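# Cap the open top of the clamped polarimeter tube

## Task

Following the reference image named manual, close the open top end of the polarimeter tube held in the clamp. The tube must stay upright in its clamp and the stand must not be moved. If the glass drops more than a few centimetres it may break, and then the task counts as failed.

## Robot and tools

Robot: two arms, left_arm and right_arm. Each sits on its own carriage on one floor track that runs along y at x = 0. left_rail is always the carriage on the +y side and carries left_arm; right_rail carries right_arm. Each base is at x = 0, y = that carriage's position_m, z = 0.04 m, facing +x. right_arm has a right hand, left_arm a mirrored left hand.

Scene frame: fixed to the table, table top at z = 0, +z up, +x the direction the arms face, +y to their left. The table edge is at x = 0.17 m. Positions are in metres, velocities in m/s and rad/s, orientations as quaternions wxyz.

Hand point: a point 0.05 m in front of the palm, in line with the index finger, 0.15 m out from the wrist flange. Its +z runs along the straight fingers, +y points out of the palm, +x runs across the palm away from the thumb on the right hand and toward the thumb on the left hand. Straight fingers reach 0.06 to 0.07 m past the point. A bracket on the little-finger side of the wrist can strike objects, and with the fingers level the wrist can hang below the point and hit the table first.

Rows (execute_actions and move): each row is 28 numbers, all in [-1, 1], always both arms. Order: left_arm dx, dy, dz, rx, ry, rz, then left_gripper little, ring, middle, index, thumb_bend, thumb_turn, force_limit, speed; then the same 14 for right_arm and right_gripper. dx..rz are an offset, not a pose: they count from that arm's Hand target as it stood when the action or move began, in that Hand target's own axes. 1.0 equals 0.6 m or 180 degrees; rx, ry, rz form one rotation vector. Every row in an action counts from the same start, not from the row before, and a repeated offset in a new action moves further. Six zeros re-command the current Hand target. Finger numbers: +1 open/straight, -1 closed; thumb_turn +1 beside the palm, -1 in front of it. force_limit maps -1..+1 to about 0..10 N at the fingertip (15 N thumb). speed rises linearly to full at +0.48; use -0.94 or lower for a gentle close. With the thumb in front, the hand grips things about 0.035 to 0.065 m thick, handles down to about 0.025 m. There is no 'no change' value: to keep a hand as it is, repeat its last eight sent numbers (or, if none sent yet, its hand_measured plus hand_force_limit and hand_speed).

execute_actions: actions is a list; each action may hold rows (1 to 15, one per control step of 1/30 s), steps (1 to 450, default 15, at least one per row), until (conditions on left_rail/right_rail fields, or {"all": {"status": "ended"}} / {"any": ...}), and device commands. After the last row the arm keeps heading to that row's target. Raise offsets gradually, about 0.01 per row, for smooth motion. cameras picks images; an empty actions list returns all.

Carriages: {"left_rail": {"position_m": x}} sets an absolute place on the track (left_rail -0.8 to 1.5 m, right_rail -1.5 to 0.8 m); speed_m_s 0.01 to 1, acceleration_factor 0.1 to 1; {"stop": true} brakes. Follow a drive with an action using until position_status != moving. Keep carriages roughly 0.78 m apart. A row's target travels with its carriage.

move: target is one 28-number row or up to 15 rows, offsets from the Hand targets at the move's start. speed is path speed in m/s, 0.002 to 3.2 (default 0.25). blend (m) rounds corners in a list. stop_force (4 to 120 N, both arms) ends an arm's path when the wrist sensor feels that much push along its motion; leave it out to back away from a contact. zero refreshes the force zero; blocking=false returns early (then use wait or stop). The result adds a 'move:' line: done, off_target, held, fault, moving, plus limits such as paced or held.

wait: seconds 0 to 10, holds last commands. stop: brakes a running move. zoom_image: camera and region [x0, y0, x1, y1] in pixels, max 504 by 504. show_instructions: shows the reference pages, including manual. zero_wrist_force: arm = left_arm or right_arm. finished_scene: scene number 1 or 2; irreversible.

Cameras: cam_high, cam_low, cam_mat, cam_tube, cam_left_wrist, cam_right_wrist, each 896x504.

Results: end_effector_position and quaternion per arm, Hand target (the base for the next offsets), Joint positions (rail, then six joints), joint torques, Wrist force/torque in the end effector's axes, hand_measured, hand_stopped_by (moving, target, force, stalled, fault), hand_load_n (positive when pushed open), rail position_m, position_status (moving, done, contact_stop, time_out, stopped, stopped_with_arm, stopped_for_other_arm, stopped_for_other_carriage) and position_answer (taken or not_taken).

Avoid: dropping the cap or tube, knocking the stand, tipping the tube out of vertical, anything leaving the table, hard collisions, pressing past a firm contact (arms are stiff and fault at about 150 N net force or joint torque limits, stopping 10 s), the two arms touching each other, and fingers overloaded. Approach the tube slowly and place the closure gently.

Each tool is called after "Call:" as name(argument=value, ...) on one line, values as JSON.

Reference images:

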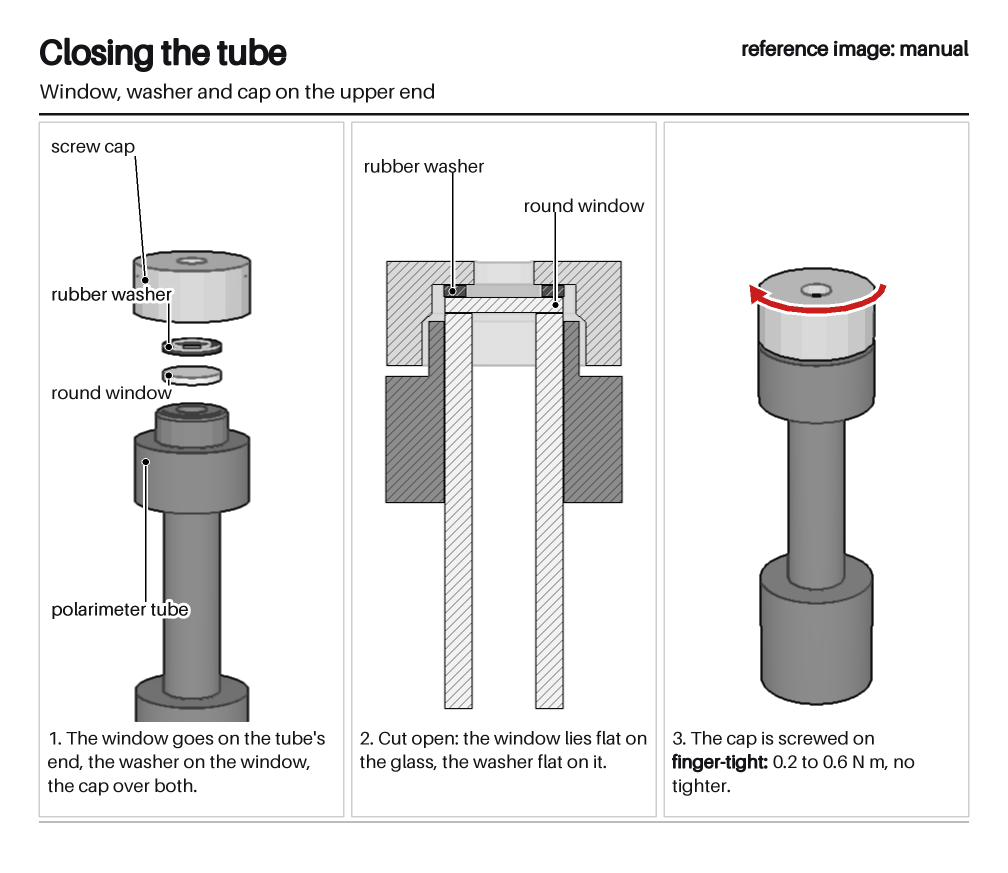

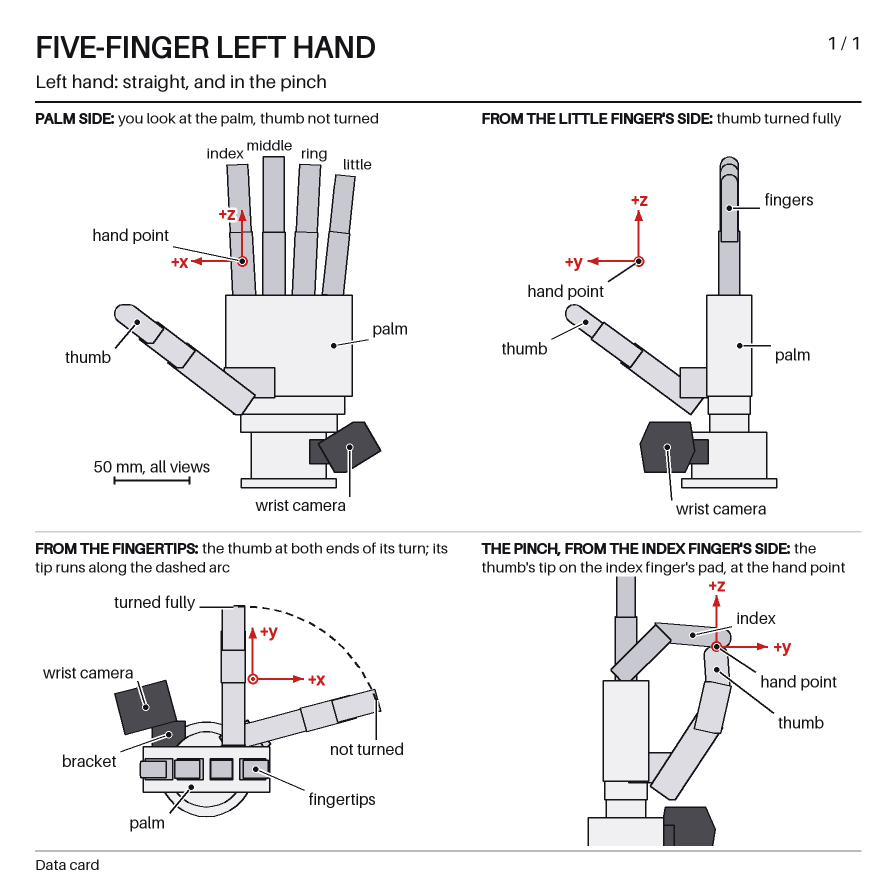

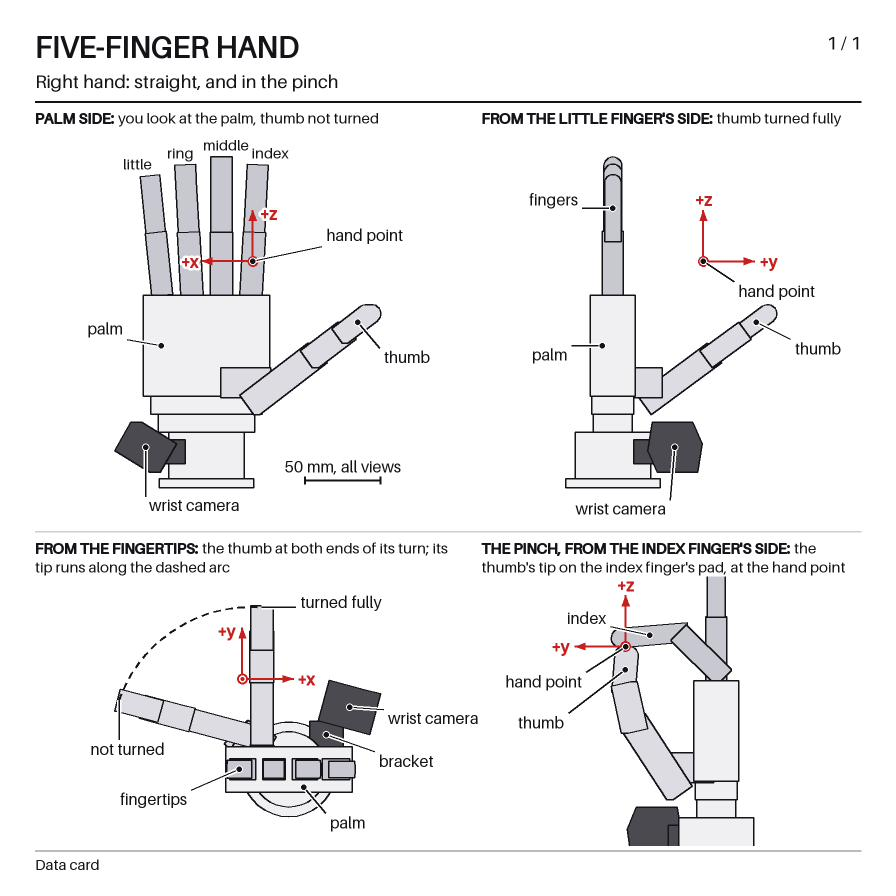

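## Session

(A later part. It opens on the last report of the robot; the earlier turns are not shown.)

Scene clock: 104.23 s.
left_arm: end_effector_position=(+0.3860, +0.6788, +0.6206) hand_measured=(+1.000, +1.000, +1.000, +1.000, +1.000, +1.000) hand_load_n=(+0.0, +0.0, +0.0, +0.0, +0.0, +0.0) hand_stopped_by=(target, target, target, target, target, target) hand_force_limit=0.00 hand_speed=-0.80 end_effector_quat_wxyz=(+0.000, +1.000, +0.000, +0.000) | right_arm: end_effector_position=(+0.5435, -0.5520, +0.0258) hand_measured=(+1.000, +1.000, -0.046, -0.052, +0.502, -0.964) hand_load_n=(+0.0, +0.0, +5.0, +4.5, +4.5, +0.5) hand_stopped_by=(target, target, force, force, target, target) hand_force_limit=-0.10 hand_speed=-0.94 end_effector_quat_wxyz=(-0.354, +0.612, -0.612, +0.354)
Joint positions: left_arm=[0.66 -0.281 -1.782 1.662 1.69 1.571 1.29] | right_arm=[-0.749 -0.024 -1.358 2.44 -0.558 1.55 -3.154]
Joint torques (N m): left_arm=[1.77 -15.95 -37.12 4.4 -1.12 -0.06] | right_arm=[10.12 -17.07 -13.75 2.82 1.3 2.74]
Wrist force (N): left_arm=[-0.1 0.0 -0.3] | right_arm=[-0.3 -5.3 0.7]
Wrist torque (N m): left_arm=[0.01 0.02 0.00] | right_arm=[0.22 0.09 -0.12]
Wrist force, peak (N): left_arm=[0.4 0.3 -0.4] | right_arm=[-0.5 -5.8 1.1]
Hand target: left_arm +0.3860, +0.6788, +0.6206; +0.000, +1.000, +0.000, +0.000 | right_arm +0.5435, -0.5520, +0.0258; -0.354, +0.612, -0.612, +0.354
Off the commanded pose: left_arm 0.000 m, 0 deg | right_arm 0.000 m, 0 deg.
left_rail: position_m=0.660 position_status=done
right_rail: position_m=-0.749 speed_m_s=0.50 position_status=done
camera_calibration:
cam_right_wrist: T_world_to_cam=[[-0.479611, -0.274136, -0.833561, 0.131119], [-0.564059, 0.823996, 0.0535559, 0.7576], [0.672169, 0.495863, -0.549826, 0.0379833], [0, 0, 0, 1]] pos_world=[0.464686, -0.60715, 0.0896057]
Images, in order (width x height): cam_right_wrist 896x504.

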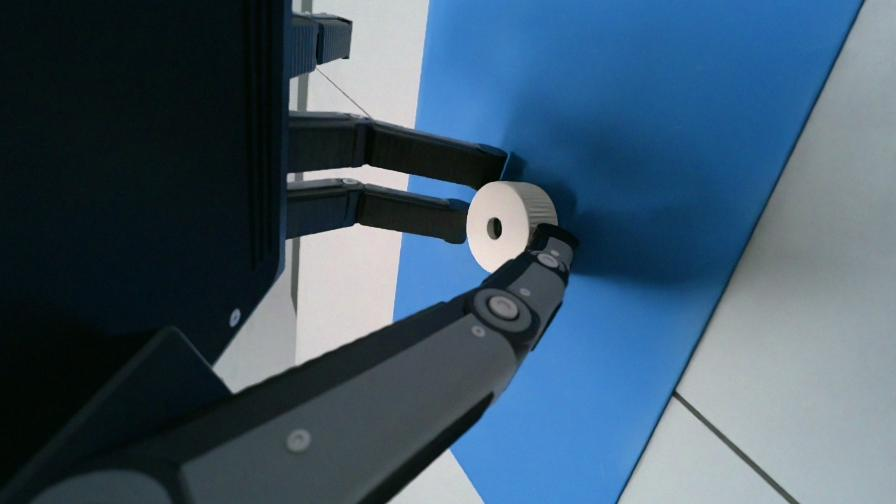

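Call:
move(target=[[0,0,0,0,0,0,1,1,1,1,1,1,0,-0.8,0,0,0,0,0,0,1,1,0.12,0.12,0.5,-0.965,-0.1,-0.88],[0,0,0,0,0,0,1,1,1,1,1,1,0,-0.8,0,0.00167,-0.00289,0,0,0,1,1,0.12,0.12,0.5,-0.965,-0.1,-0.88],[0,0,0,0,0,0,1,1,1,1,1,1,0,-0.8,-0.00833,0.00167,-0.00289,0,0,0,1,1,0.12,0.12,0.5,-0.965,-0.1,-0.88],[0,0,0,0,0,0,1,1,1,1,1,1,0,-0.8,-0.00833,0,0,0,0,0,1,1,0.12,0.12,0.5,-0.965,-0.1,-0.88]], speed=0.02, blend=[0,0.001,0.001,0], cameras=["cam_right_wrist"])

Call:
execute_actions(actions=[{"rows":[[0,0,0,0,0,0,1,1,1,1,1,1,0,-0.8,0,0,0,0,0,0,1,1,-0.3,-0.3,0.5,-0.965,0.0,-0.93]],"steps":75}], cameras=["cam_right_wrist"])

Call:
zoom_image(camera="cam_right_wrist", region=[400, 120, 620, 300])

Scene clock: 107.53 s.
left_arm: end_effector_position=(+0.3860, +0.6788, +0.6206) hand_measured=(+1.000, +1.000, +1.000, +1.000, +1.000, +1.000) hand_load_n=(+0.0, +0.0, +0.0, +0.0, +0.0, +0.0) hand_stopped_by=(target, target, target, target, target, target) hand_force_limit=0.00 hand_speed=-0.80 end_effector_quat_wxyz=(+0.000, +1.000, +0.000, +0.000) | right_arm: end_effector_position=(+0.5434, -0.5471, +0.0258) hand_measured=(+1.000, +1.000, +0.120, +0.120, +0.500, -0.964) hand_load_n=(+0.0, +0.0, +0.0, +0.0, +0.0, +0.0) hand_stopped_by=(target, target, target, target, target, target) hand_force_limit=-0.10 hand_speed=-0.88 end_effector_quat_wxyz=(-0.354, +0.612, -0.612, +0.354)
Joint positions: left_arm=[0.66 -0.281 -1.782 1.662 1.69 1.571 1.29] | right_arm=[-0.749 -0.01 -1.356 2.436 -0.557 1.562 -3.147]
Joint torques (N m): left_arm=[1.74 -15.5 -36.86 4.65 -1.62 0] | right_arm=[6.18 -23.17 -28.3 3.17 1.87 3.38]
Wrist force (N): left_arm=[-0.3 0.1 0.2] | right_arm=[-0.5 -0.2 0.6]
Wrist torque (N m): left_arm=[0.01 0.06 -0.01] | right_arm=[0.17 0.09 -0.16]
Wrist force, peak (N): left_arm=[-0.3 0.4 0.0] | right_arm=[-0.2 -5.8 0.8]
Hand target: left_arm +0.3860, +0.6788, +0.6206; +0.000, +1.000, +0.000, +0.000 | right_arm +0.5435, -0.5470, +0.0258; -0.354, +0.612, -0.612, +0.354
Off the commanded pose: left_arm 0.000 m, 0 deg | right_arm 0.000 m, 0 deg.
left_rail: position_m=0.660 position_status=done
right_rail: position_m=-0.749 speed_m_s=0.50 position_status=done
move: done
camera_calibration:
cam_right_wrist: T_world_to_cam=[[-0.479563, -0.274205, -0.833565, 0.132462], [-0.564099, 0.823973, 0.0534852, 0.75343], [0.67217, 0.495863, -0.549826, 0.0356253], [0, 0, 0, 1]] pos_world=[0.464586, -0.60215, 0.0897058]
Images, in order (width x height): cam_right_wrist 896x504.

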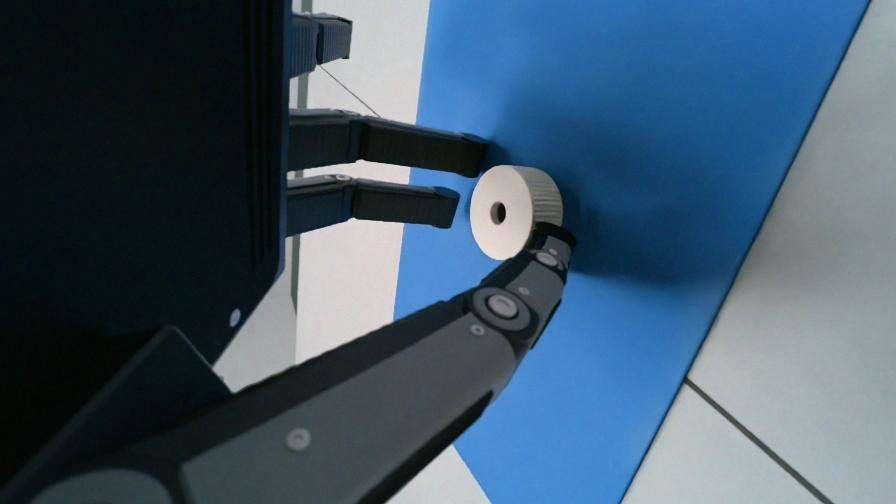

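Scene clock: 110.23 s.
left_arm: end_effector_position=(+0.3860, +0.6788, +0.6206) hand_measured=(+1.000, +1.000, +1.000, +1.000, +1.000, +1.000) hand_load_n=(+0.0, +0.0, +0.0, +0.0, +0.0, +0.0) hand_stopped_by=(target, target, target, target, target, target) hand_force_limit=0.00 hand_speed=-0.80 end_effector_quat_wxyz=(+0.000, +1.000, +0.000, +0.000) | right_arm: end_effector_position=(+0.5435, -0.5471, +0.0258) hand_measured=(+1.000, +1.000, -0.022, -0.088, +0.502, -0.964) hand_load_n=(+0.0, +0.0, +3.5, +6.0, +5.0, -0.5) hand_stopped_by=(target, target, force, force, target, target) hand_force_limit=0.00 hand_speed=-0.93 end_effector_quat_wxyz=(-0.354, +0.612, -0.612, +0.354)
Joint positions: left_arm=[0.66 -0.281 -1.782 1.662 1.69 1.571 1.29] | right_arm=[-0.749 -0.01 -1.356 2.435 -0.557 1.562 -3.147]
Joint torques (N m): left_arm=[0.58 -14.2 -37.68 4.37 -1.41 0.01] | right_arm=[4.17 -18.87 -8.42 3.14 1.65 2.22]
Wrist force (N): left_arm=[-0.1 0.1 0.3] | right_arm=[-1.4 -5.5 0.6]
Wrist torque (N m): left_arm=[0.00 0.03 -0.01] | right_arm=[0.18 0.07 -0.21]
Wrist force, peak (N): left_arm=[0.4 0.1 0.4] | right_arm=[-1.7 -5.6 1.3]
Hand target: left_arm +0.3860, +0.6788, +0.6206; +0.000, +1.000, +0.000, +0.000 | right_arm +0.5435, -0.5470, +0.0258; -0.354, +0.612, -0.612, +0.354
Off the commanded pose: left_arm 0.000 m, 0 deg | right_arm 0.000 m, 0 deg.
left_rail: position_m=0.660 position_status=done
right_rail: position_m=-0.749 speed_m_s=0.50 position_status=done
camera_calibration:
cam_right_wrist: T_world_to_cam=[[-0.479611, -0.274136, -0.833561, 0.132573], [-0.564059, 0.823996, 0.0535559, 0.753475], [0.672169, 0.495863, -0.549826, 0.035559], [0, 0, 0, 1]] pos_world=[0.464686, -0.60215, 0.0897057]
Images, in order (width x height): cam_right_wrist 896x504.

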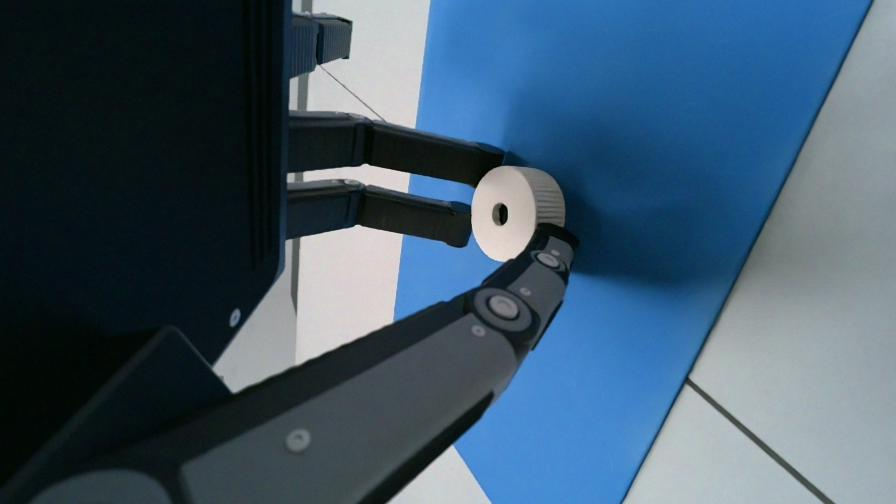

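Scaled by 2.291.

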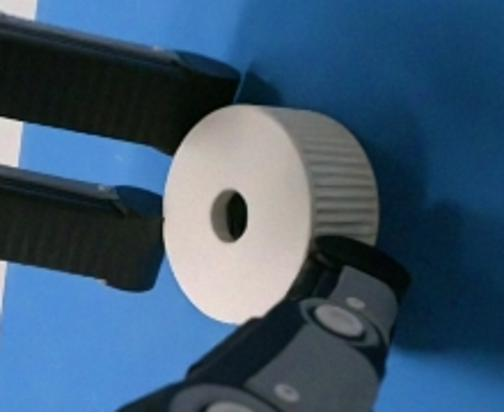

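Call:
move(target=[[0,0,0,0,0,0,1,1,1,1,1,1,0,-0.8,0,-0.02887,-0.01667,0,0,0,1,1,-0.3,-0.3,0.5,-0.965,0.0,-0.93],[0,0,0,0,0,0,1,1,1,1,1,1,0,-0.8,-0.0417,-0.39,-0.1949,0,0,0,1,1,-0.3,-0.3,0.5,-0.965,0.0,-0.93]], speed=[0.02,0.13], blend=[0,0], cameras=["cam_right_wrist"])

Call:
zoom_image(camera="cam_right_wrist", region=[400, 120, 620, 300])

Scene clock: 115.33 s.
left_arm: end_effector_position=(+0.3860, +0.6788, +0.6206) hand_measured=(+1.000, +1.000, +1.000, +1.000, +1.000, +1.000) hand_load_n=(+0.0, +0.5, +0.0, +0.0, -0.5, +0.0) hand_stopped_by=(target, target, target, target, target, target) hand_force_limit=0.00 hand_speed=-0.80 end_effector_quat_wxyz=(+0.000, +1.000, +0.000, +0.000) | right_arm: end_effector_position=(+0.5591, -0.5220, +0.2868) hand_measured=(+1.000, +1.000, -0.022, -0.088, +0.502, -0.964) hand_load_n=(+0.0, +0.0, +2.5, +4.5, +6.5, -0.5) hand_stopped_by=(target, target, force, force, target, target) hand_force_limit=0.00 hand_speed=-0.93 end_effector_quat_wxyz=(-0.354, +0.612, -0.612, +0.354)
Joint positions: left_arm=[0.66 -0.281 -1.782 1.662 1.69 1.571 1.29] | right_arm=[-0.749 0.06 -1.709 2.165 0.068 1.623 -3.112]
Joint torques (N m): left_arm=[1.48 -17.44 -37.49 4.67 -1.86 -0.17] | right_arm=[7.1 -41.1 -45.98 3.44 2.01 3.18]
Wrist force (N): left_arm=[0.2 -0.1 0.0] | right_arm=[0.3 0.2 0.6]
Wrist torque (N m): left_arm=[-0.01 -0.02 0.02] | right_arm=[0.26 0.01 -0.08]
Wrist force, peak (N): left_arm=[-0.6 0.0 0.0] | right_arm=[-1.7 -5.6 1.0]
Hand target: left_arm +0.3860, +0.6788, +0.6206; +0.000, +1.000, +0.000, +0.000 | right_arm +0.5591, -0.5220, +0.2869; -0.354, +0.612, -0.612, +0.354
Off the commanded pose: left_arm 0.000 m, 0 deg | right_arm 0.000 m, 0 deg.
left_rail: position_m=0.660 position_status=done
right_rail: position_m=-0.749 speed_m_s=0.50 position_status=done
move: done
camera_calibration:
cam_right_wrist: T_world_to_cam=[[-0.479611, -0.274136, -0.833561, 0.364412], [-0.564059, 0.823996, 0.0535559, 0.727619], [0.672169, 0.495863, -0.549826, 0.156077], [0, 0, 0, 1]] pos_world=[0.480286, -0.57705, 0.350606]
Images, in order (width x height): cam_right_wrist 896x504.

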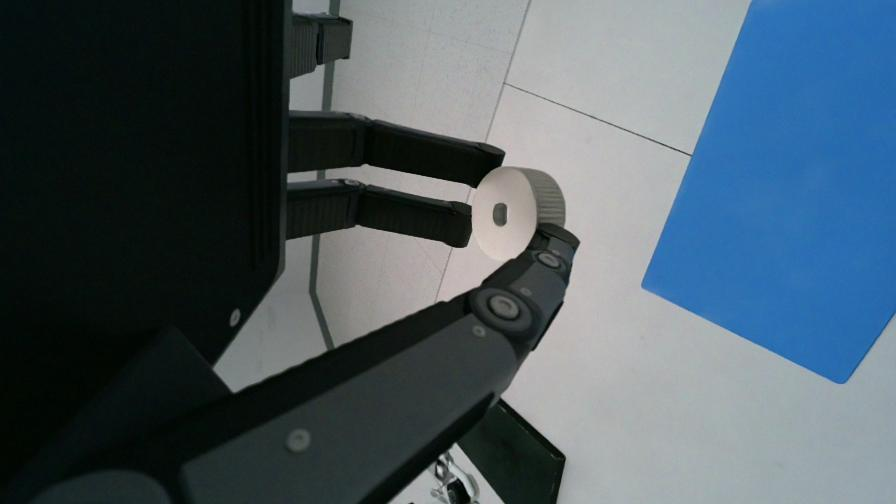

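Scaled by 2.291.

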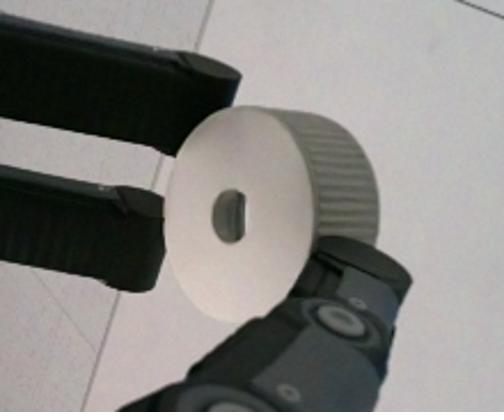

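Call:
execute_actions(actions=[{"right_rail":{"position_m":-0.35,"speed_m_s":0.3,"acceleration_factor":0.14},"steps":180,"until":{"right_rail":{"position_status":["!=","moving"]}}}])

Call:
move(target=[0,0,0,0,0,0,1,1,1,1,1,1,0,-0.8,-0.02483,-0.00565,0.09277,0.0085,-0.4371,-0.2425,1,1,-0.3,-0.3,0.5,-0.965,0.0,-0.93], speed=0.2, cameras=["cam_right_wrist","cam_tube"])

Call:
zoom_image(camera="cam_tube", region=[250, 0, 600, 180])

Scene clock: 119.47 s.
left_arm: end_effector_position=(+0.3860, +0.6788, +0.6206) hand_measured=(+1.000, +1.000, +1.000, +1.000, +1.000, +1.000) hand_load_n=(+0.0, +0.0, +0.0, +0.0, +0.0, +0.5) hand_stopped_by=(target, target, target, target, target, target) hand_force_limit=0.00 hand_speed=-0.80 end_effector_quat_wxyz=(+0.000, +1.000, +0.000, +0.000) | right_arm: end_effector_position=(+0.5591, -0.1232, +0.2869) hand_measured=(+1.000, +1.000, -0.022, -0.088, +0.502, -0.964) hand_load_n=(+0.0, +0.0, +2.5, +4.5, +7.0, -0.5) hand_stopped_by=(target, target, force, force, target, target) hand_force_limit=0.00 hand_speed=-0.93 end_effector_quat_wxyz=(-0.354, +0.612, -0.612, +0.354)
Joint positions: left_arm=[0.66 -0.281 -1.782 1.662 1.69 1.571 1.29] | right_arm=[-0.35 0.06 -1.709 2.164 0.069 1.623 -3.112]
Joint torques (N m): left_arm=[0.53 -16.56 -36.78 4.56 -1.71 -0.1] | right_arm=[3.43 -41.34 -42.86 2.36 0.57 3.21]
Wrist force (N): left_arm=[0.0 0.1 -0.1] | right_arm=[-0.1 -0.2 1.0]
Wrist torque (N m): left_arm=[0.01 0.00 0.00] | right_arm=[0.18 0.05 -0.11]
Wrist force, peak (N): left_arm=[-0.3 -0.2 -0.3] | right_arm=[-0.3 -0.3 1.1]
Hand target: left_arm +0.3860, +0.6788, +0.6206; +0.000, +1.000, +0.000, +0.000 | right_arm +0.5591, -0.1232, +0.2869; -0.354, +0.612, -0.612, +0.354
Off the commanded pose: left_arm 0.000 m, 0 deg | right_arm 0.000 m, 0 deg.
left_rail: position_m=0.660 position_status=done
right_rail: position_m=-0.350 speed_m_s=0.30 position_status=done

Scene clock: 124.23 s.
left_arm: end_effector_position=(+0.3860, +0.6788, +0.6206) hand_measured=(+1.000, +1.000, +1.000, +1.000, +1.000, +1.000) hand_load_n=(+0.0, +0.0, +0.0, +0.0, +0.0, +0.0) hand_stopped_by=(target, target, target, target, target, target) hand_force_limit=0.00 hand_speed=-0.80 end_effector_quat_wxyz=(+0.000, +1.000, +0.000, +0.000) | right_arm: end_effector_position=(+0.6090, -0.1082, +0.2621) hand_measured=(+1.000, +1.000, -0.022, -0.088, +0.502, -0.964) hand_load_n=(+0.0, +0.0, +2.5, +4.5, +7.0, -1.0) hand_stopped_by=(target, target, force, force, target, target) hand_force_limit=0.00 hand_speed=-0.93 end_effector_quat_wxyz=(-0.515, +0.857, +0.000, +0.000)
Joint positions: left_arm=[0.66 -0.281 -1.782 1.662 1.69 1.571 1.29] | right_arm=[-0.35 -0.222 -1.081 1.776 1.266 0.534 -5.159]
Joint torques (N m): left_arm=[1.05 -16.3 -37.46 4.67 -1.58 -0.14] | right_arm=[8.47 -44.12 -34.94 5.72 0.74 -2.89]
Wrist force (N): left_arm=[-0.1 0.0 0.3] | right_arm=[0.3 0.2 1.1]
Wrist torque (N m): left_arm=[-0.02 0.02 0.00] | right_arm=[0.17 0.00 0.15]
Wrist force, peak (N): left_arm=[0.5 0.0 -0.3] | right_arm=[0.7 0.2 1.0]
Hand target: left_arm +0.3860, +0.6788, +0.6206; +0.000, +1.000, +0.000, +0.000 | right_arm +0.6090, -0.1082, +0.2621; -0.515, +0.857, +0.000, +0.000
Off the commanded pose: left_arm 0.000 m, 0 deg | right_arm 0.000 m, 0 deg.
left_rail: position_m=0.660 position_status=done
right_rail: position_m=-0.350 speed_m_s=0.30 position_status=done
move: done
camera_calibration:
cam_tube: T_world_to_cam=[[-0.933499, -0.357775, -0.0240137, 0.523782], [-0.0315966, 0.14878, -0.988365, 0.222387], [0.357185, -0.92188, -0.150191, -0.0781346], [0, 0, 0, 1]] pos_world=[0.523885, 0.0822784, 0.220643]
cam_right_wrist: T_world_to_cam=[[0.274146, -0.451794, -0.848956, 0.00695094], [-0.824377, -0.564991, 0.0344653, 0.429338], [-0.495224, 0.690411, -0.527339, 0.629852], [0, 0, 0, 1]] pos_world=[0.663948, -0.189144, 0.323249]
Images, in order (width x height): cam_tube 896x504, cam_right_wrist 896x504.

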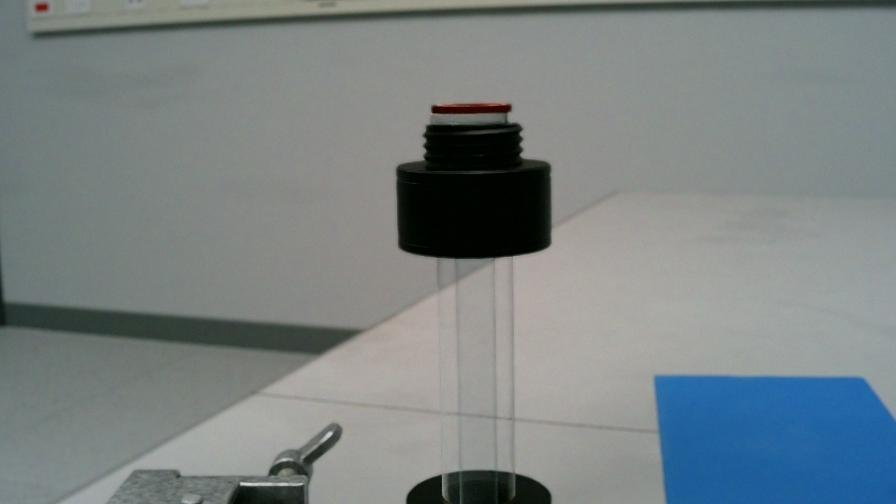

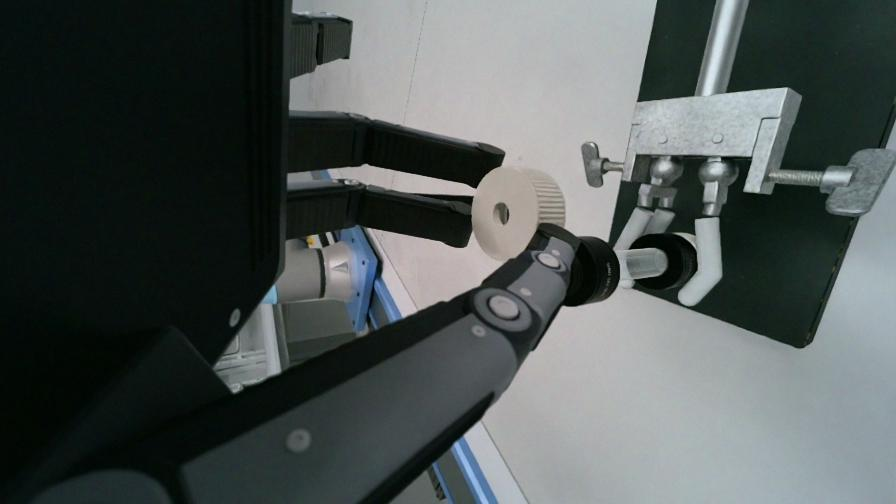

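Scaled by 1.440.

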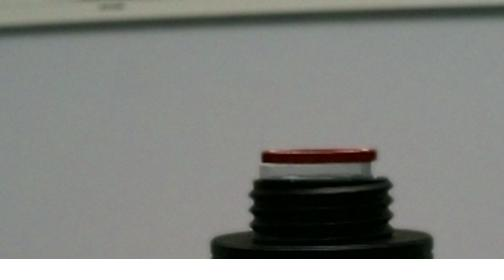

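Call:
move(target=[0,0,0,0,0,0,1,1,1,1,1,1,0,-0.8,0,0.03251,0.01727,0,0,0,1,1,-0.3,-0.3,0.5,-0.965,0.0,-0.93], speed=0.05, cameras=["cam_tube"])

Call:
zoom_image(camera="cam_tube", region=[240, 30, 560, 180])

Scene clock: 125.53 s.
left_arm: end_effector_position=(+0.3860, +0.6788, +0.6206) hand_measured=(+1.000, +1.000, +1.000, +1.000, +1.000, +1.000) hand_load_n=(+0.5, -0.5, +0.0, +0.0, +0.0, +0.0) hand_stopped_by=(target, target, target, target, target, target) hand_force_limit=0.00 hand_speed=-0.80 end_effector_quat_wxyz=(+0.000, +1.000, +0.000, +0.000) | right_arm: end_effector_position=(+0.6090, -0.1083, +0.2402) hand_measured=(+1.000, +1.000, -0.022, -0.088, +0.502, -0.964) hand_load_n=(+0.0, +0.0, +2.5, +4.0, +6.5, -1.0) hand_stopped_by=(target, target, force, force, target, target) hand_force_limit=0.00 hand_speed=-0.93 end_effector_quat_wxyz=(-0.515, +0.857, +0.000, +0.000)
Joint positions: left_arm=[0.66 -0.281 -1.782 1.662 1.69 1.571 1.29] | right_arm=[-0.35 -0.222 -1.057 1.786 1.232 0.534 -5.16]
Joint torques (N m): left_arm=[1.74 -14.52 -37.18 4.96 -1.46 -0.05] | right_arm=[-9.93 -45.89 -20.89 1.69 -0.07 1.56]
Wrist force (N): left_arm=[0.1 0.0 -0.1] | right_arm=[0.0 0.1 0.6]
Wrist torque (N m): left_arm=[0.01 -0.03 0.01] | right_arm=[0.18 0.07 0.14]
Wrist force, peak (N): left_arm=[0.5 -0.2 -0.1] | right_arm=[0.0 0.4 1.3]
Hand target: left_arm +0.3860, +0.6788, +0.6206; +0.000, +1.000, +0.000, +0.000 | right_arm +0.6090, -0.1083, +0.2400; -0.515, +0.857, +0.000, +0.000
Off the commanded pose: left_arm 0.000 m, 0 deg | right_arm 0.000 m, 0 deg.
left_rail: position_m=0.660 position_status=done
right_rail: position_m=-0.350 speed_m_s=0.30 position_status=done
move: done
camera_calibration:
cam_tube: T_world_to_cam=[[-0.933499, -0.357775, -0.0240137, 0.523782], [-0.0315966, 0.14878, -0.988365, 0.222387], [0.357185, -0.92188, -0.150191, -0.0781346], [0, 0, 0, 1]] pos_world=[0.523885, 0.0822784, 0.220643]
Images, in order (width x height): cam_tube 896x504.

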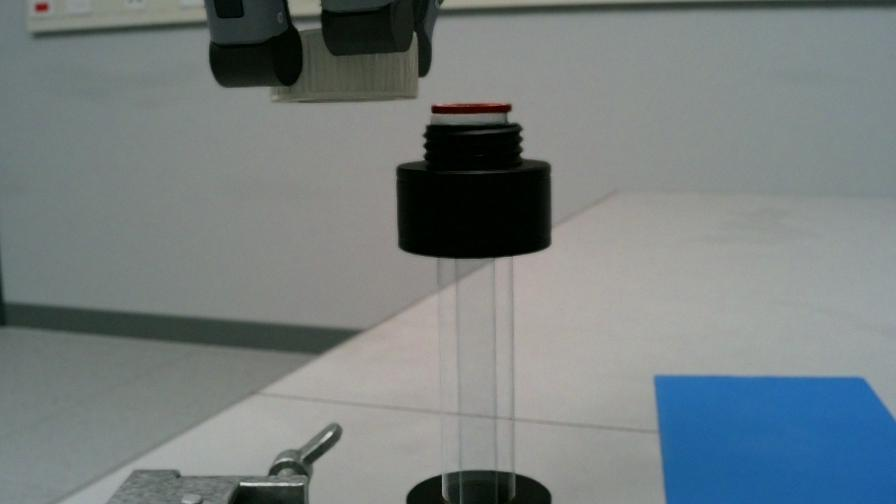

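Scaled by 1.575.

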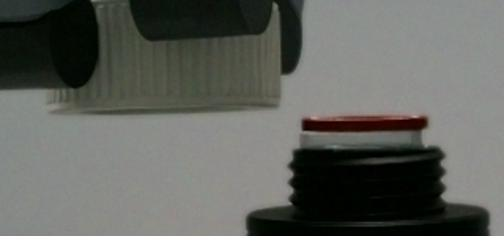

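Call:
move(target=[[0,0,0,0,0,0,1,1,1,1,1,1,0,-0.8,0,0.00647,0.00344,0,0,0,1,1,-0.3,-0.3,0.5,-0.965,0.0,-0.93],[0,0,0,0,0,0,1,1,1,1,1,1,0,-0.8,-0.007,0.00647,0.00344,0,0,0,1,1,-0.3,-0.3,0.5,-0.965,0.0,-0.93]], speed=[0.02,0.01], blend=[0,0], cameras=["cam_tube","cam_right_wrist"])

Call:
zoom_image(camera="cam_tube", region=[260, 30, 560, 180])

Scene clock: 127.60 s.
left_arm: end_effector_position=(+0.3860, +0.6788, +0.6206) hand_measured=(+1.000, +1.000, +1.000, +1.000, +1.000, +1.000) hand_load_n=(+0.0, +0.0, +0.0, +0.0, -0.5, +0.0) hand_stopped_by=(target, target, target, target, target, target) hand_force_limit=0.00 hand_speed=-0.80 end_effector_quat_wxyz=(+0.000, +1.000, +0.000, +0.000) | right_arm: end_effector_position=(+0.6050, -0.1083, +0.2356) hand_measured=(+1.000, +1.000, -0.022, -0.088, +0.502, -0.964) hand_load_n=(+0.0, +0.0, +2.5, +4.5, +6.5, -1.0) hand_stopped_by=(target, target, force, force, target, target) hand_force_limit=0.00 hand_speed=-0.93 end_effector_quat_wxyz=(-0.515, +0.857, +0.000, +0.000)
Joint positions: left_arm=[0.66 -0.281 -1.782 1.662 1.69 1.571 1.29] | right_arm=[-0.35 -0.223 -1.057 1.798 1.223 0.534 -5.162]
Joint torques (N m): left_arm=[1.14 -14.93 -37.59 4.88 -1.9 -0.02] | right_arm=[-14.32 -81.63 -19.18 1.96 0.69 -3.31]
Wrist force (N): left_arm=[0.0 0.0 -0.2] | right_arm=[0.4 0.4 0.7]
Wrist torque (N m): left_arm=[0.00 0.00 0.01] | right_arm=[0.21 -0.01 0.18]
Wrist force, peak (N): left_arm=[0.5 -0.2 0.1] | right_arm=[0.2 0.2 1.1]
Hand target: left_arm +0.3860, +0.6788, +0.6206; +0.000, +1.000, +0.000, +0.000 | right_arm +0.6048, -0.1083, +0.2356; -0.515, +0.857, +0.000, +0.000
Off the commanded pose: left_arm 0.000 m, 0 deg | right_arm 0.000 m, 0 deg.
left_rail: position_m=0.660 position_status=done
right_rail: position_m=-0.350 speed_m_s=0.30 position_status=done
move: done
camera_calibration:
cam_tube: T_world_to_cam=[[-0.933499, -0.357775, -0.0240137, 0.523782], [-0.0315966, 0.14878, -0.988365, 0.222387], [0.357185, -0.92188, -0.150191, -0.0781346], [0, 0, 0, 1]] pos_world=[0.523885, 0.0822784, 0.220643]
cam_right_wrist: T_world_to_cam=[[0.274172, -0.451706, -0.848995, -0.0144841], [-0.824287, -0.565122, 0.0344785, 0.42681], [-0.495359, 0.690362, -0.527276, 0.614027], [0, 0, 0, 1]] pos_world=[0.659949, -0.189244, 0.296749]
Images, in order (width x height): cam_tube 896x504, cam_right_wrist 896x504.

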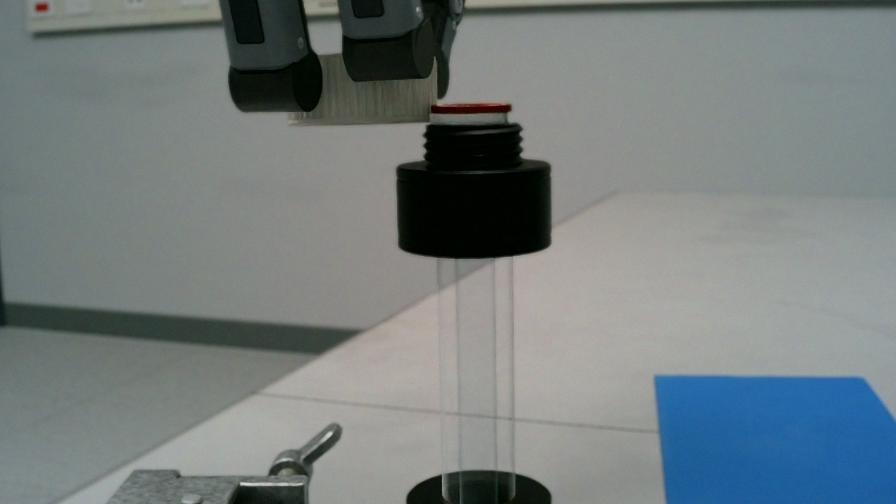

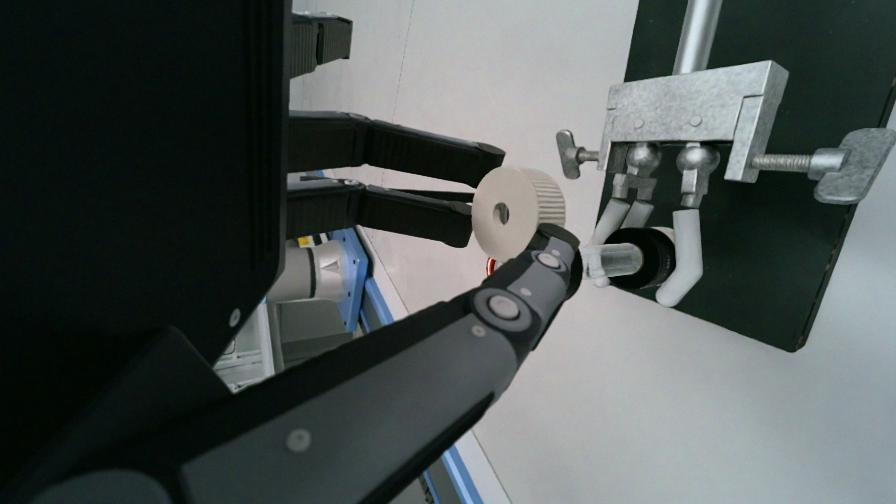

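Scaled by 1.680.

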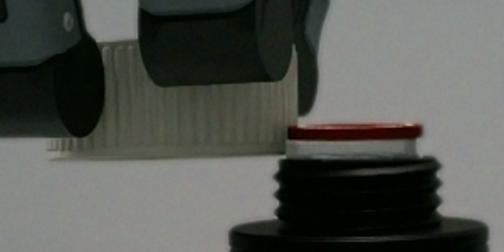

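Call:
move(target=[0,0,0,0,0,0,1,1,1,1,1,1,0,-0.8,-0.0018,0,0,0,0,0,1,1,-0.3,-0.3,0.5,-0.965,0.0,-0.93], speed=0.006, cameras=["cam_tube"])

Call:
zoom_image(camera="cam_tube", region=[400, 60, 550, 180])

Scene clock: 128.60 s.
left_arm: end_effector_position=(+0.3860, +0.6788, +0.6206) hand_measured=(+1.000, +1.000, +1.000, +1.000, +1.000, +1.000) hand_load_n=(+0.0, +0.0, +0.0, +0.0, +0.0, +0.0) hand_stopped_by=(target, target, target, target, target, target) hand_force_limit=0.00 hand_speed=-0.80 end_effector_quat_wxyz=(+0.000, +1.000, +0.000, +0.000) | right_arm: end_effector_position=(+0.6038, -0.1083, +0.2356) hand_measured=(+1.000, +1.000, -0.022, -0.088, +0.502, -0.964) hand_load_n=(+0.0, +0.0, +2.5, +4.5, +6.5, -1.0) hand_stopped_by=(target, target, force, force, target, target) hand_force_limit=0.00 hand_speed=-0.93 end_effector_quat_wxyz=(-0.515, +0.857, +0.000, +0.000)
Joint positions: left_arm=[0.66 -0.281 -1.782 1.662 1.69 1.571 1.29] | right_arm=[-0.35 -0.224 -1.058 1.8 1.223 0.534 -5.163]
Joint torques (N m): left_arm=[-0.33 -15.66 -36.5 4.74 -1.33 -0.03] | right_arm=[-13.89 -80.64 -20.3 1.93 0.75 -3.02]
Wrist force (N): left_arm=[-0.1 0.0 -0.2] | right_arm=[0.1 0.5 0.6]
Wrist torque (N m): left_arm=[0.01 0.01 0.00] | right_arm=[0.24 0.05 0.16]
Wrist force, peak (N): left_arm=[-0.3 -0.1 -0.4] | right_arm=[0.3 0.2 1.0]
Hand target: left_arm +0.3860, +0.6788, +0.6206; +0.000, +1.000, +0.000, +0.000 | right_arm +0.6037, -0.1083, +0.2356; -0.515, +0.857, +0.000, +0.000
Off the commanded pose: left_arm 0.000 m, 0 deg | right_arm 0.000 m, 0 deg.
left_rail: position_m=0.660 position_status=done
right_rail: position_m=-0.350 speed_m_s=0.30 position_status=done
move: done
camera_calibration:
cam_tube: T_world_to_cam=[[-0.933499, -0.357775, -0.0240137, 0.523782], [-0.0315966, 0.14878, -0.988365, 0.222387], [0.357185, -0.92188, -0.150191, -0.0781346], [0, 0, 0, 1]] pos_world=[0.523885, 0.0822784, 0.220643]
Images, in order (width x height): cam_tube 896x504.

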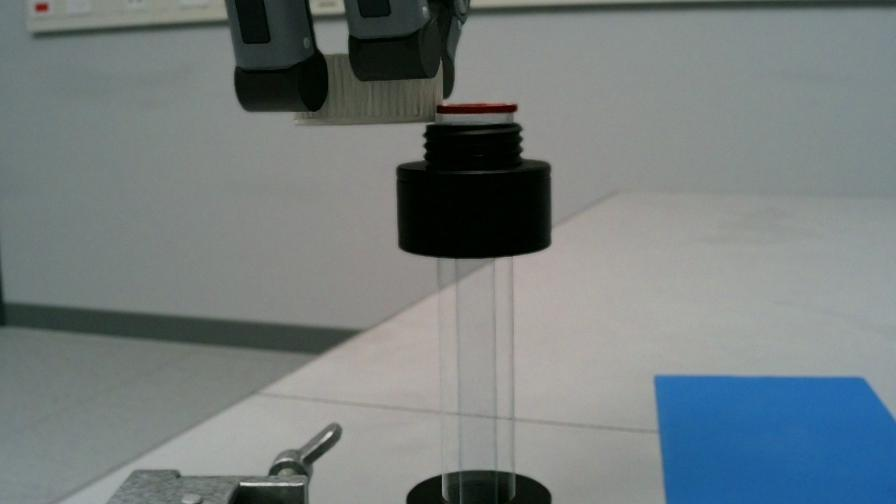

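Scaled by 3.360.

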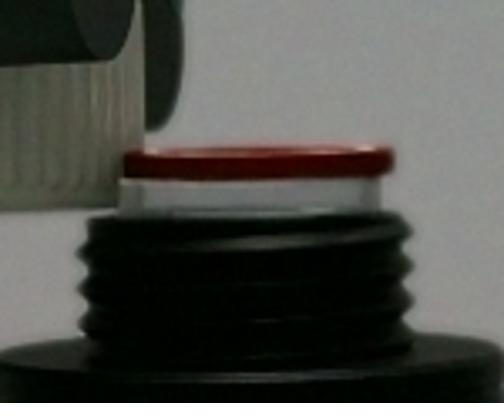

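Call:
move(target=[[0,0,0,0,0,0,1,1,1,1,1,1,0,-0.8,0.005,0,0,0,0,0,1,1,-0.3,-0.3,0.5,-0.965,0.0,-0.93],[0,0,0,0,0,0,1,1,1,1,1,1,0,-0.8,0.005,-0.01177,-0.00625,0,0,0,1,1,-0.3,-0.3,0.5,-0.965,0.0,-0.93],[0,0,0,0,0,0,1,1,1,1,1,1,0,-0.8,-0.0375,-0.01177,-0.00625,0,0,0,1,1,-0.3,-0.3,0.5,-0.965,0.0,-0.93]], speed=[0.01,0.03,0.05], blend=[0,0.002,0], cameras=["cam_tube","cam_right_wrist"])

Call:
zoom_image(camera="cam_tube", region=[380, 20, 570, 180])

Scene clock: 131.43 s.
left_arm: end_effector_position=(+0.3860, +0.6788, +0.6206) hand_measured=(+1.000, +1.000, +1.000, +1.000, +1.000, +1.000) hand_load_n=(+0.0, +0.0, +0.0, +0.0, +0.0, +0.0) hand_stopped_by=(target, target, target, target, target, target) hand_force_limit=0.00 hand_speed=-0.80 end_effector_quat_wxyz=(+0.000, +1.000, +0.000, +0.000) | right_arm: end_effector_position=(+0.5814, -0.1083, +0.2436) hand_measured=(+1.000, +1.000, -0.022, -0.088, +0.502, -0.964) hand_load_n=(+0.0, -0.5, +2.5, +4.5, +6.5, -1.0) hand_stopped_by=(target, target, force, force, target, target) hand_force_limit=0.00 hand_speed=-0.93 end_effector_quat_wxyz=(-0.515, +0.857, +0.000, +0.000)
Joint positions: left_arm=[0.66 -0.281 -1.782 1.662 1.69 1.571 1.29] | right_arm=[-0.35 -0.232 -1.095 1.847 1.225 0.538 -5.178]
Joint torques (N m): left_arm=[1.57 -12.73 -36.92 4.68 -1.61 0.32] | right_arm=[-13.36 -77.54 -18.91 1.33 0.92 -3.13]
Wrist force (N): left_arm=[-0.1 -0.2 -0.1] | right_arm=[0.2 0.4 0.8]
Wrist torque (N m): left_arm=[-0.02 0.02 0.01] | right_arm=[0.21 0.01 0.17]
Wrist force, peak (N): left_arm=[0.1 -0.3 -0.5] | right_arm=[0.3 0.5 1.1]
Hand target: left_arm +0.3860, +0.6788, +0.6206; +0.000, +1.000, +0.000, +0.000 | right_arm +0.5812, -0.1083, +0.2436; -0.515, +0.857, +0.000, +0.000
Off the commanded pose: left_arm 0.000 m, 0 deg | right_arm 0.000 m, 0 deg.
left_rail: position_m=0.660 position_status=done
right_rail: position_m=-0.350 speed_m_s=0.30 position_status=done
move: done
camera_calibration:
cam_tube: T_world_to_cam=[[-0.933499, -0.357775, -0.0240137, 0.523782], [-0.0315966, 0.14878, -0.988365, 0.222387], [0.357185, -0.92188, -0.150191, -0.0781346], [0, 0, 0, 1]] pos_world=[0.523885, 0.0822784, 0.220643]
cam_right_wrist: T_world_to_cam=[[0.274172, -0.451706, -0.848995, -0.00122164], [-0.824287, -0.565122, 0.0344785, 0.407081], [-0.495359, 0.690362, -0.527276, 0.606554], [0, 0, 0, 1]] pos_world=[0.636349, -0.189244, 0.304749]
Images, in order (width x height): cam_tube 896x504, cam_right_wrist 896x504.

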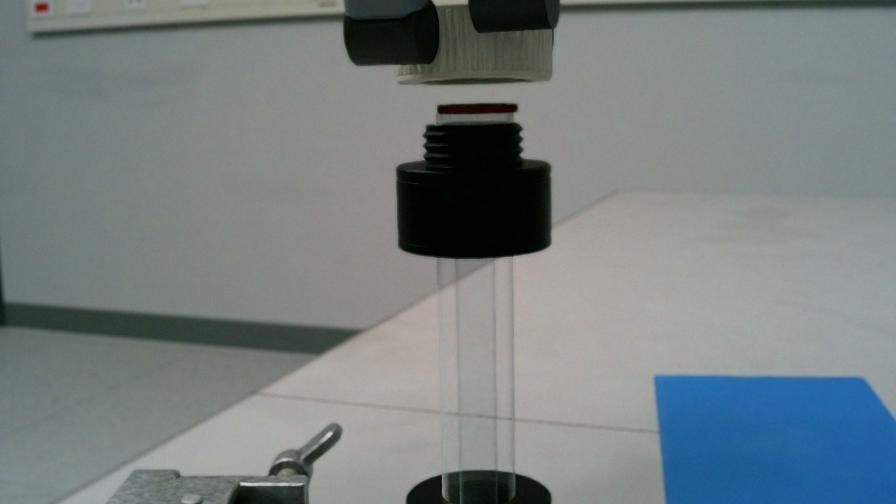

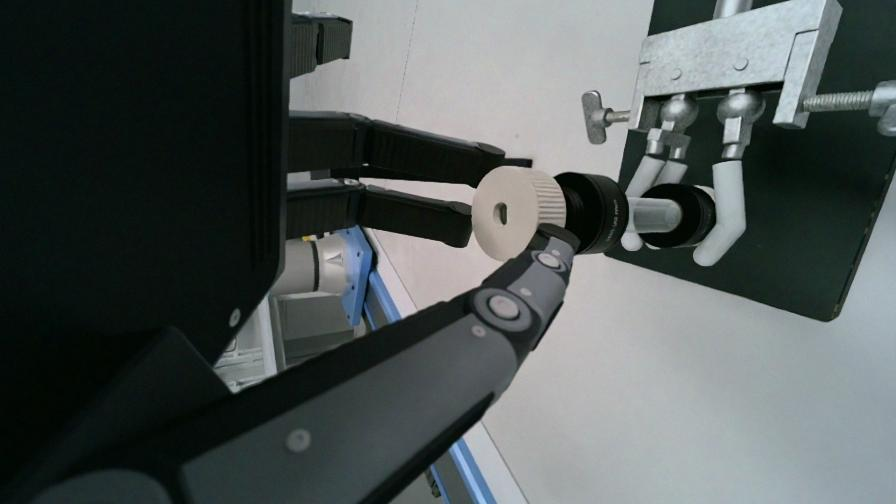

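Scaled by 2.653.

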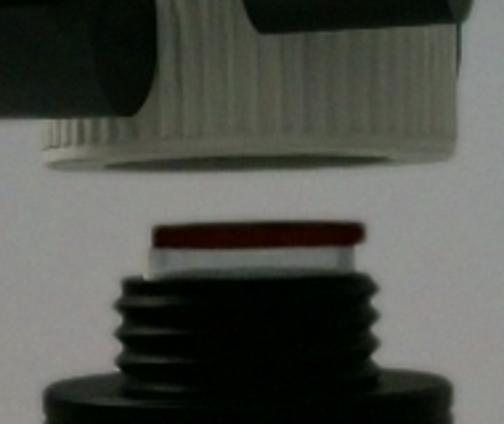

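Call:
move(target=[0,0,0,0,0,0,1,1,1,1,1,1,0,-0.8,0.0006,0.01633,0.00867,0,0,0,1,1,-0.3,-0.3,0.5,-0.965,0.0,-0.93], speed=0.012, stop_force=5, cameras=["cam_tube","cam_right_wrist"])

Call:
zoom_image(camera="cam_tube", region=[380, 50, 570, 200])

Scene clock: 133.83 s.
left_arm: end_effector_position=(+0.3860, +0.6788, +0.6206) hand_measured=(+1.000, +1.000, +1.000, +1.000, +1.000, +1.000) hand_load_n=(+0.0, +0.0, +0.0, +0.0, +0.0, +0.0) hand_stopped_by=(target, target, target, target, target, target) hand_force_limit=0.00 hand_speed=-0.80 end_effector_quat_wxyz=(+0.000, +1.000, +0.000, +0.000) | right_arm: end_effector_position=(+0.5816, -0.1083, +0.2326) hand_measured=(+1.000, +1.000, -0.022, -0.088, +0.502, -0.964) hand_load_n=(+0.0, +0.0, +2.0, +4.5, +6.0, -1.0) hand_stopped_by=(target, target, force, force, target, target) hand_force_limit=0.00 hand_speed=-0.93 end_effector_quat_wxyz=(-0.515, +0.857, +0.000, +0.000)
Joint positions: left_arm=[0.66 -0.281 -1.782 1.662 1.69 1.571 1.29] | right_arm=[-0.35 -0.232 -1.082 1.852 1.208 0.538 -5.178]
Joint torques (N m): left_arm=[0.97 -13.91 -37.13 4.82 -1.49 -0.02] | right_arm=[3.13 -55.69 -20.04 3.3 -2.15 2.52]
Wrist force (N): left_arm=[0.3 0.0 -0.2] | right_arm=[-0.1 -4.5 -2.8]
Wrist torque (N m): left_arm=[0.01 -0.05 0.03] | right_arm=[0.09 0.08 0.08]
Wrist force, peak (N): left_arm=[0.1 -0.4 -0.3] | right_arm=[0.0 -4.6 -3.3]
Hand target: left_arm +0.3860, +0.6788, +0.6206; +0.000, +1.000, +0.000, +0.000 | right_arm +0.5816, -0.1083, +0.2327; -0.515, +0.857, +0.000, +0.000
Off the commanded pose: left_arm 0.000 m, 0 deg | right_arm 0.000 m, 0 deg.
left_rail: position_m=0.660 position_status=done
right_rail: position_m=-0.350 speed_m_s=0.30 position_status=done
move: contact (right_arm)
camera_calibration:
cam_tube: T_world_to_cam=[[-0.933499, -0.357775, -0.0240137, 0.523782], [-0.0315966, 0.14878, -0.988365, 0.222387], [0.357185, -0.92188, -0.150191, -0.0781346], [0, 0, 0, 1]] pos_world=[0.523885, 0.0822784, 0.220643]
cam_right_wrist: T_world_to_cam=[[0.274172, -0.451706, -0.848995, -0.0105579], [-0.824287, -0.565122, 0.0344785, 0.407704], [-0.495359, 0.690362, -0.527276, 0.600956], [0, 0, 0, 1]] pos_world=[0.636649, -0.189244, 0.293849]
Images, in order (width x height): cam_tube 896x504, cam_right_wrist 896x504.

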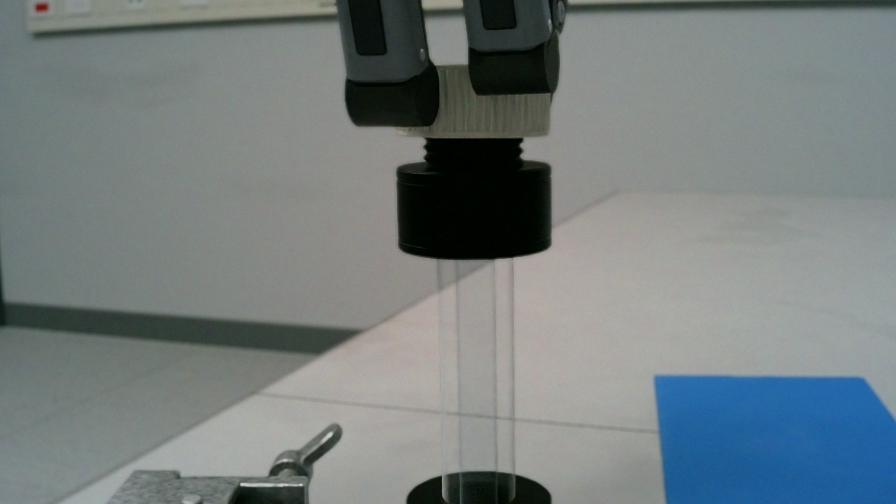

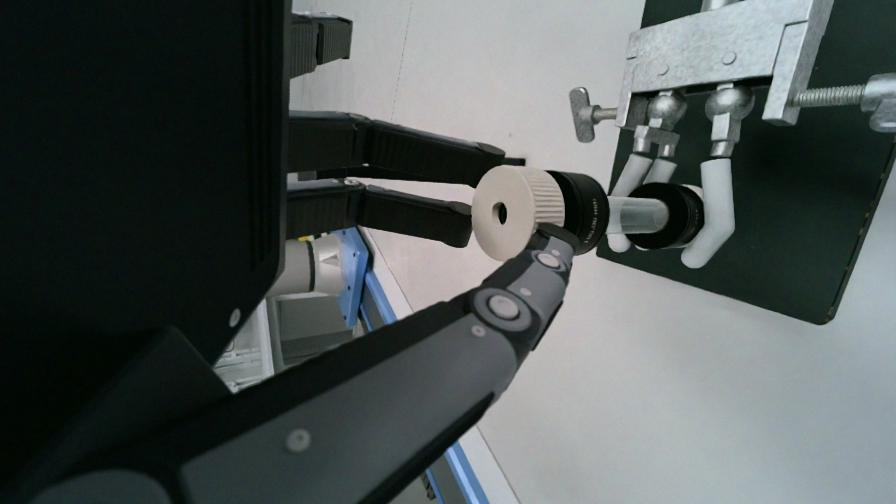

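Scaled by 2.653.

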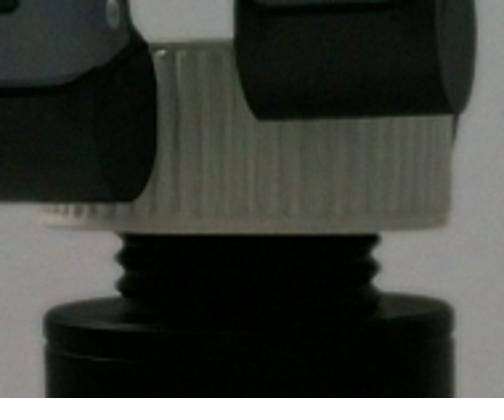

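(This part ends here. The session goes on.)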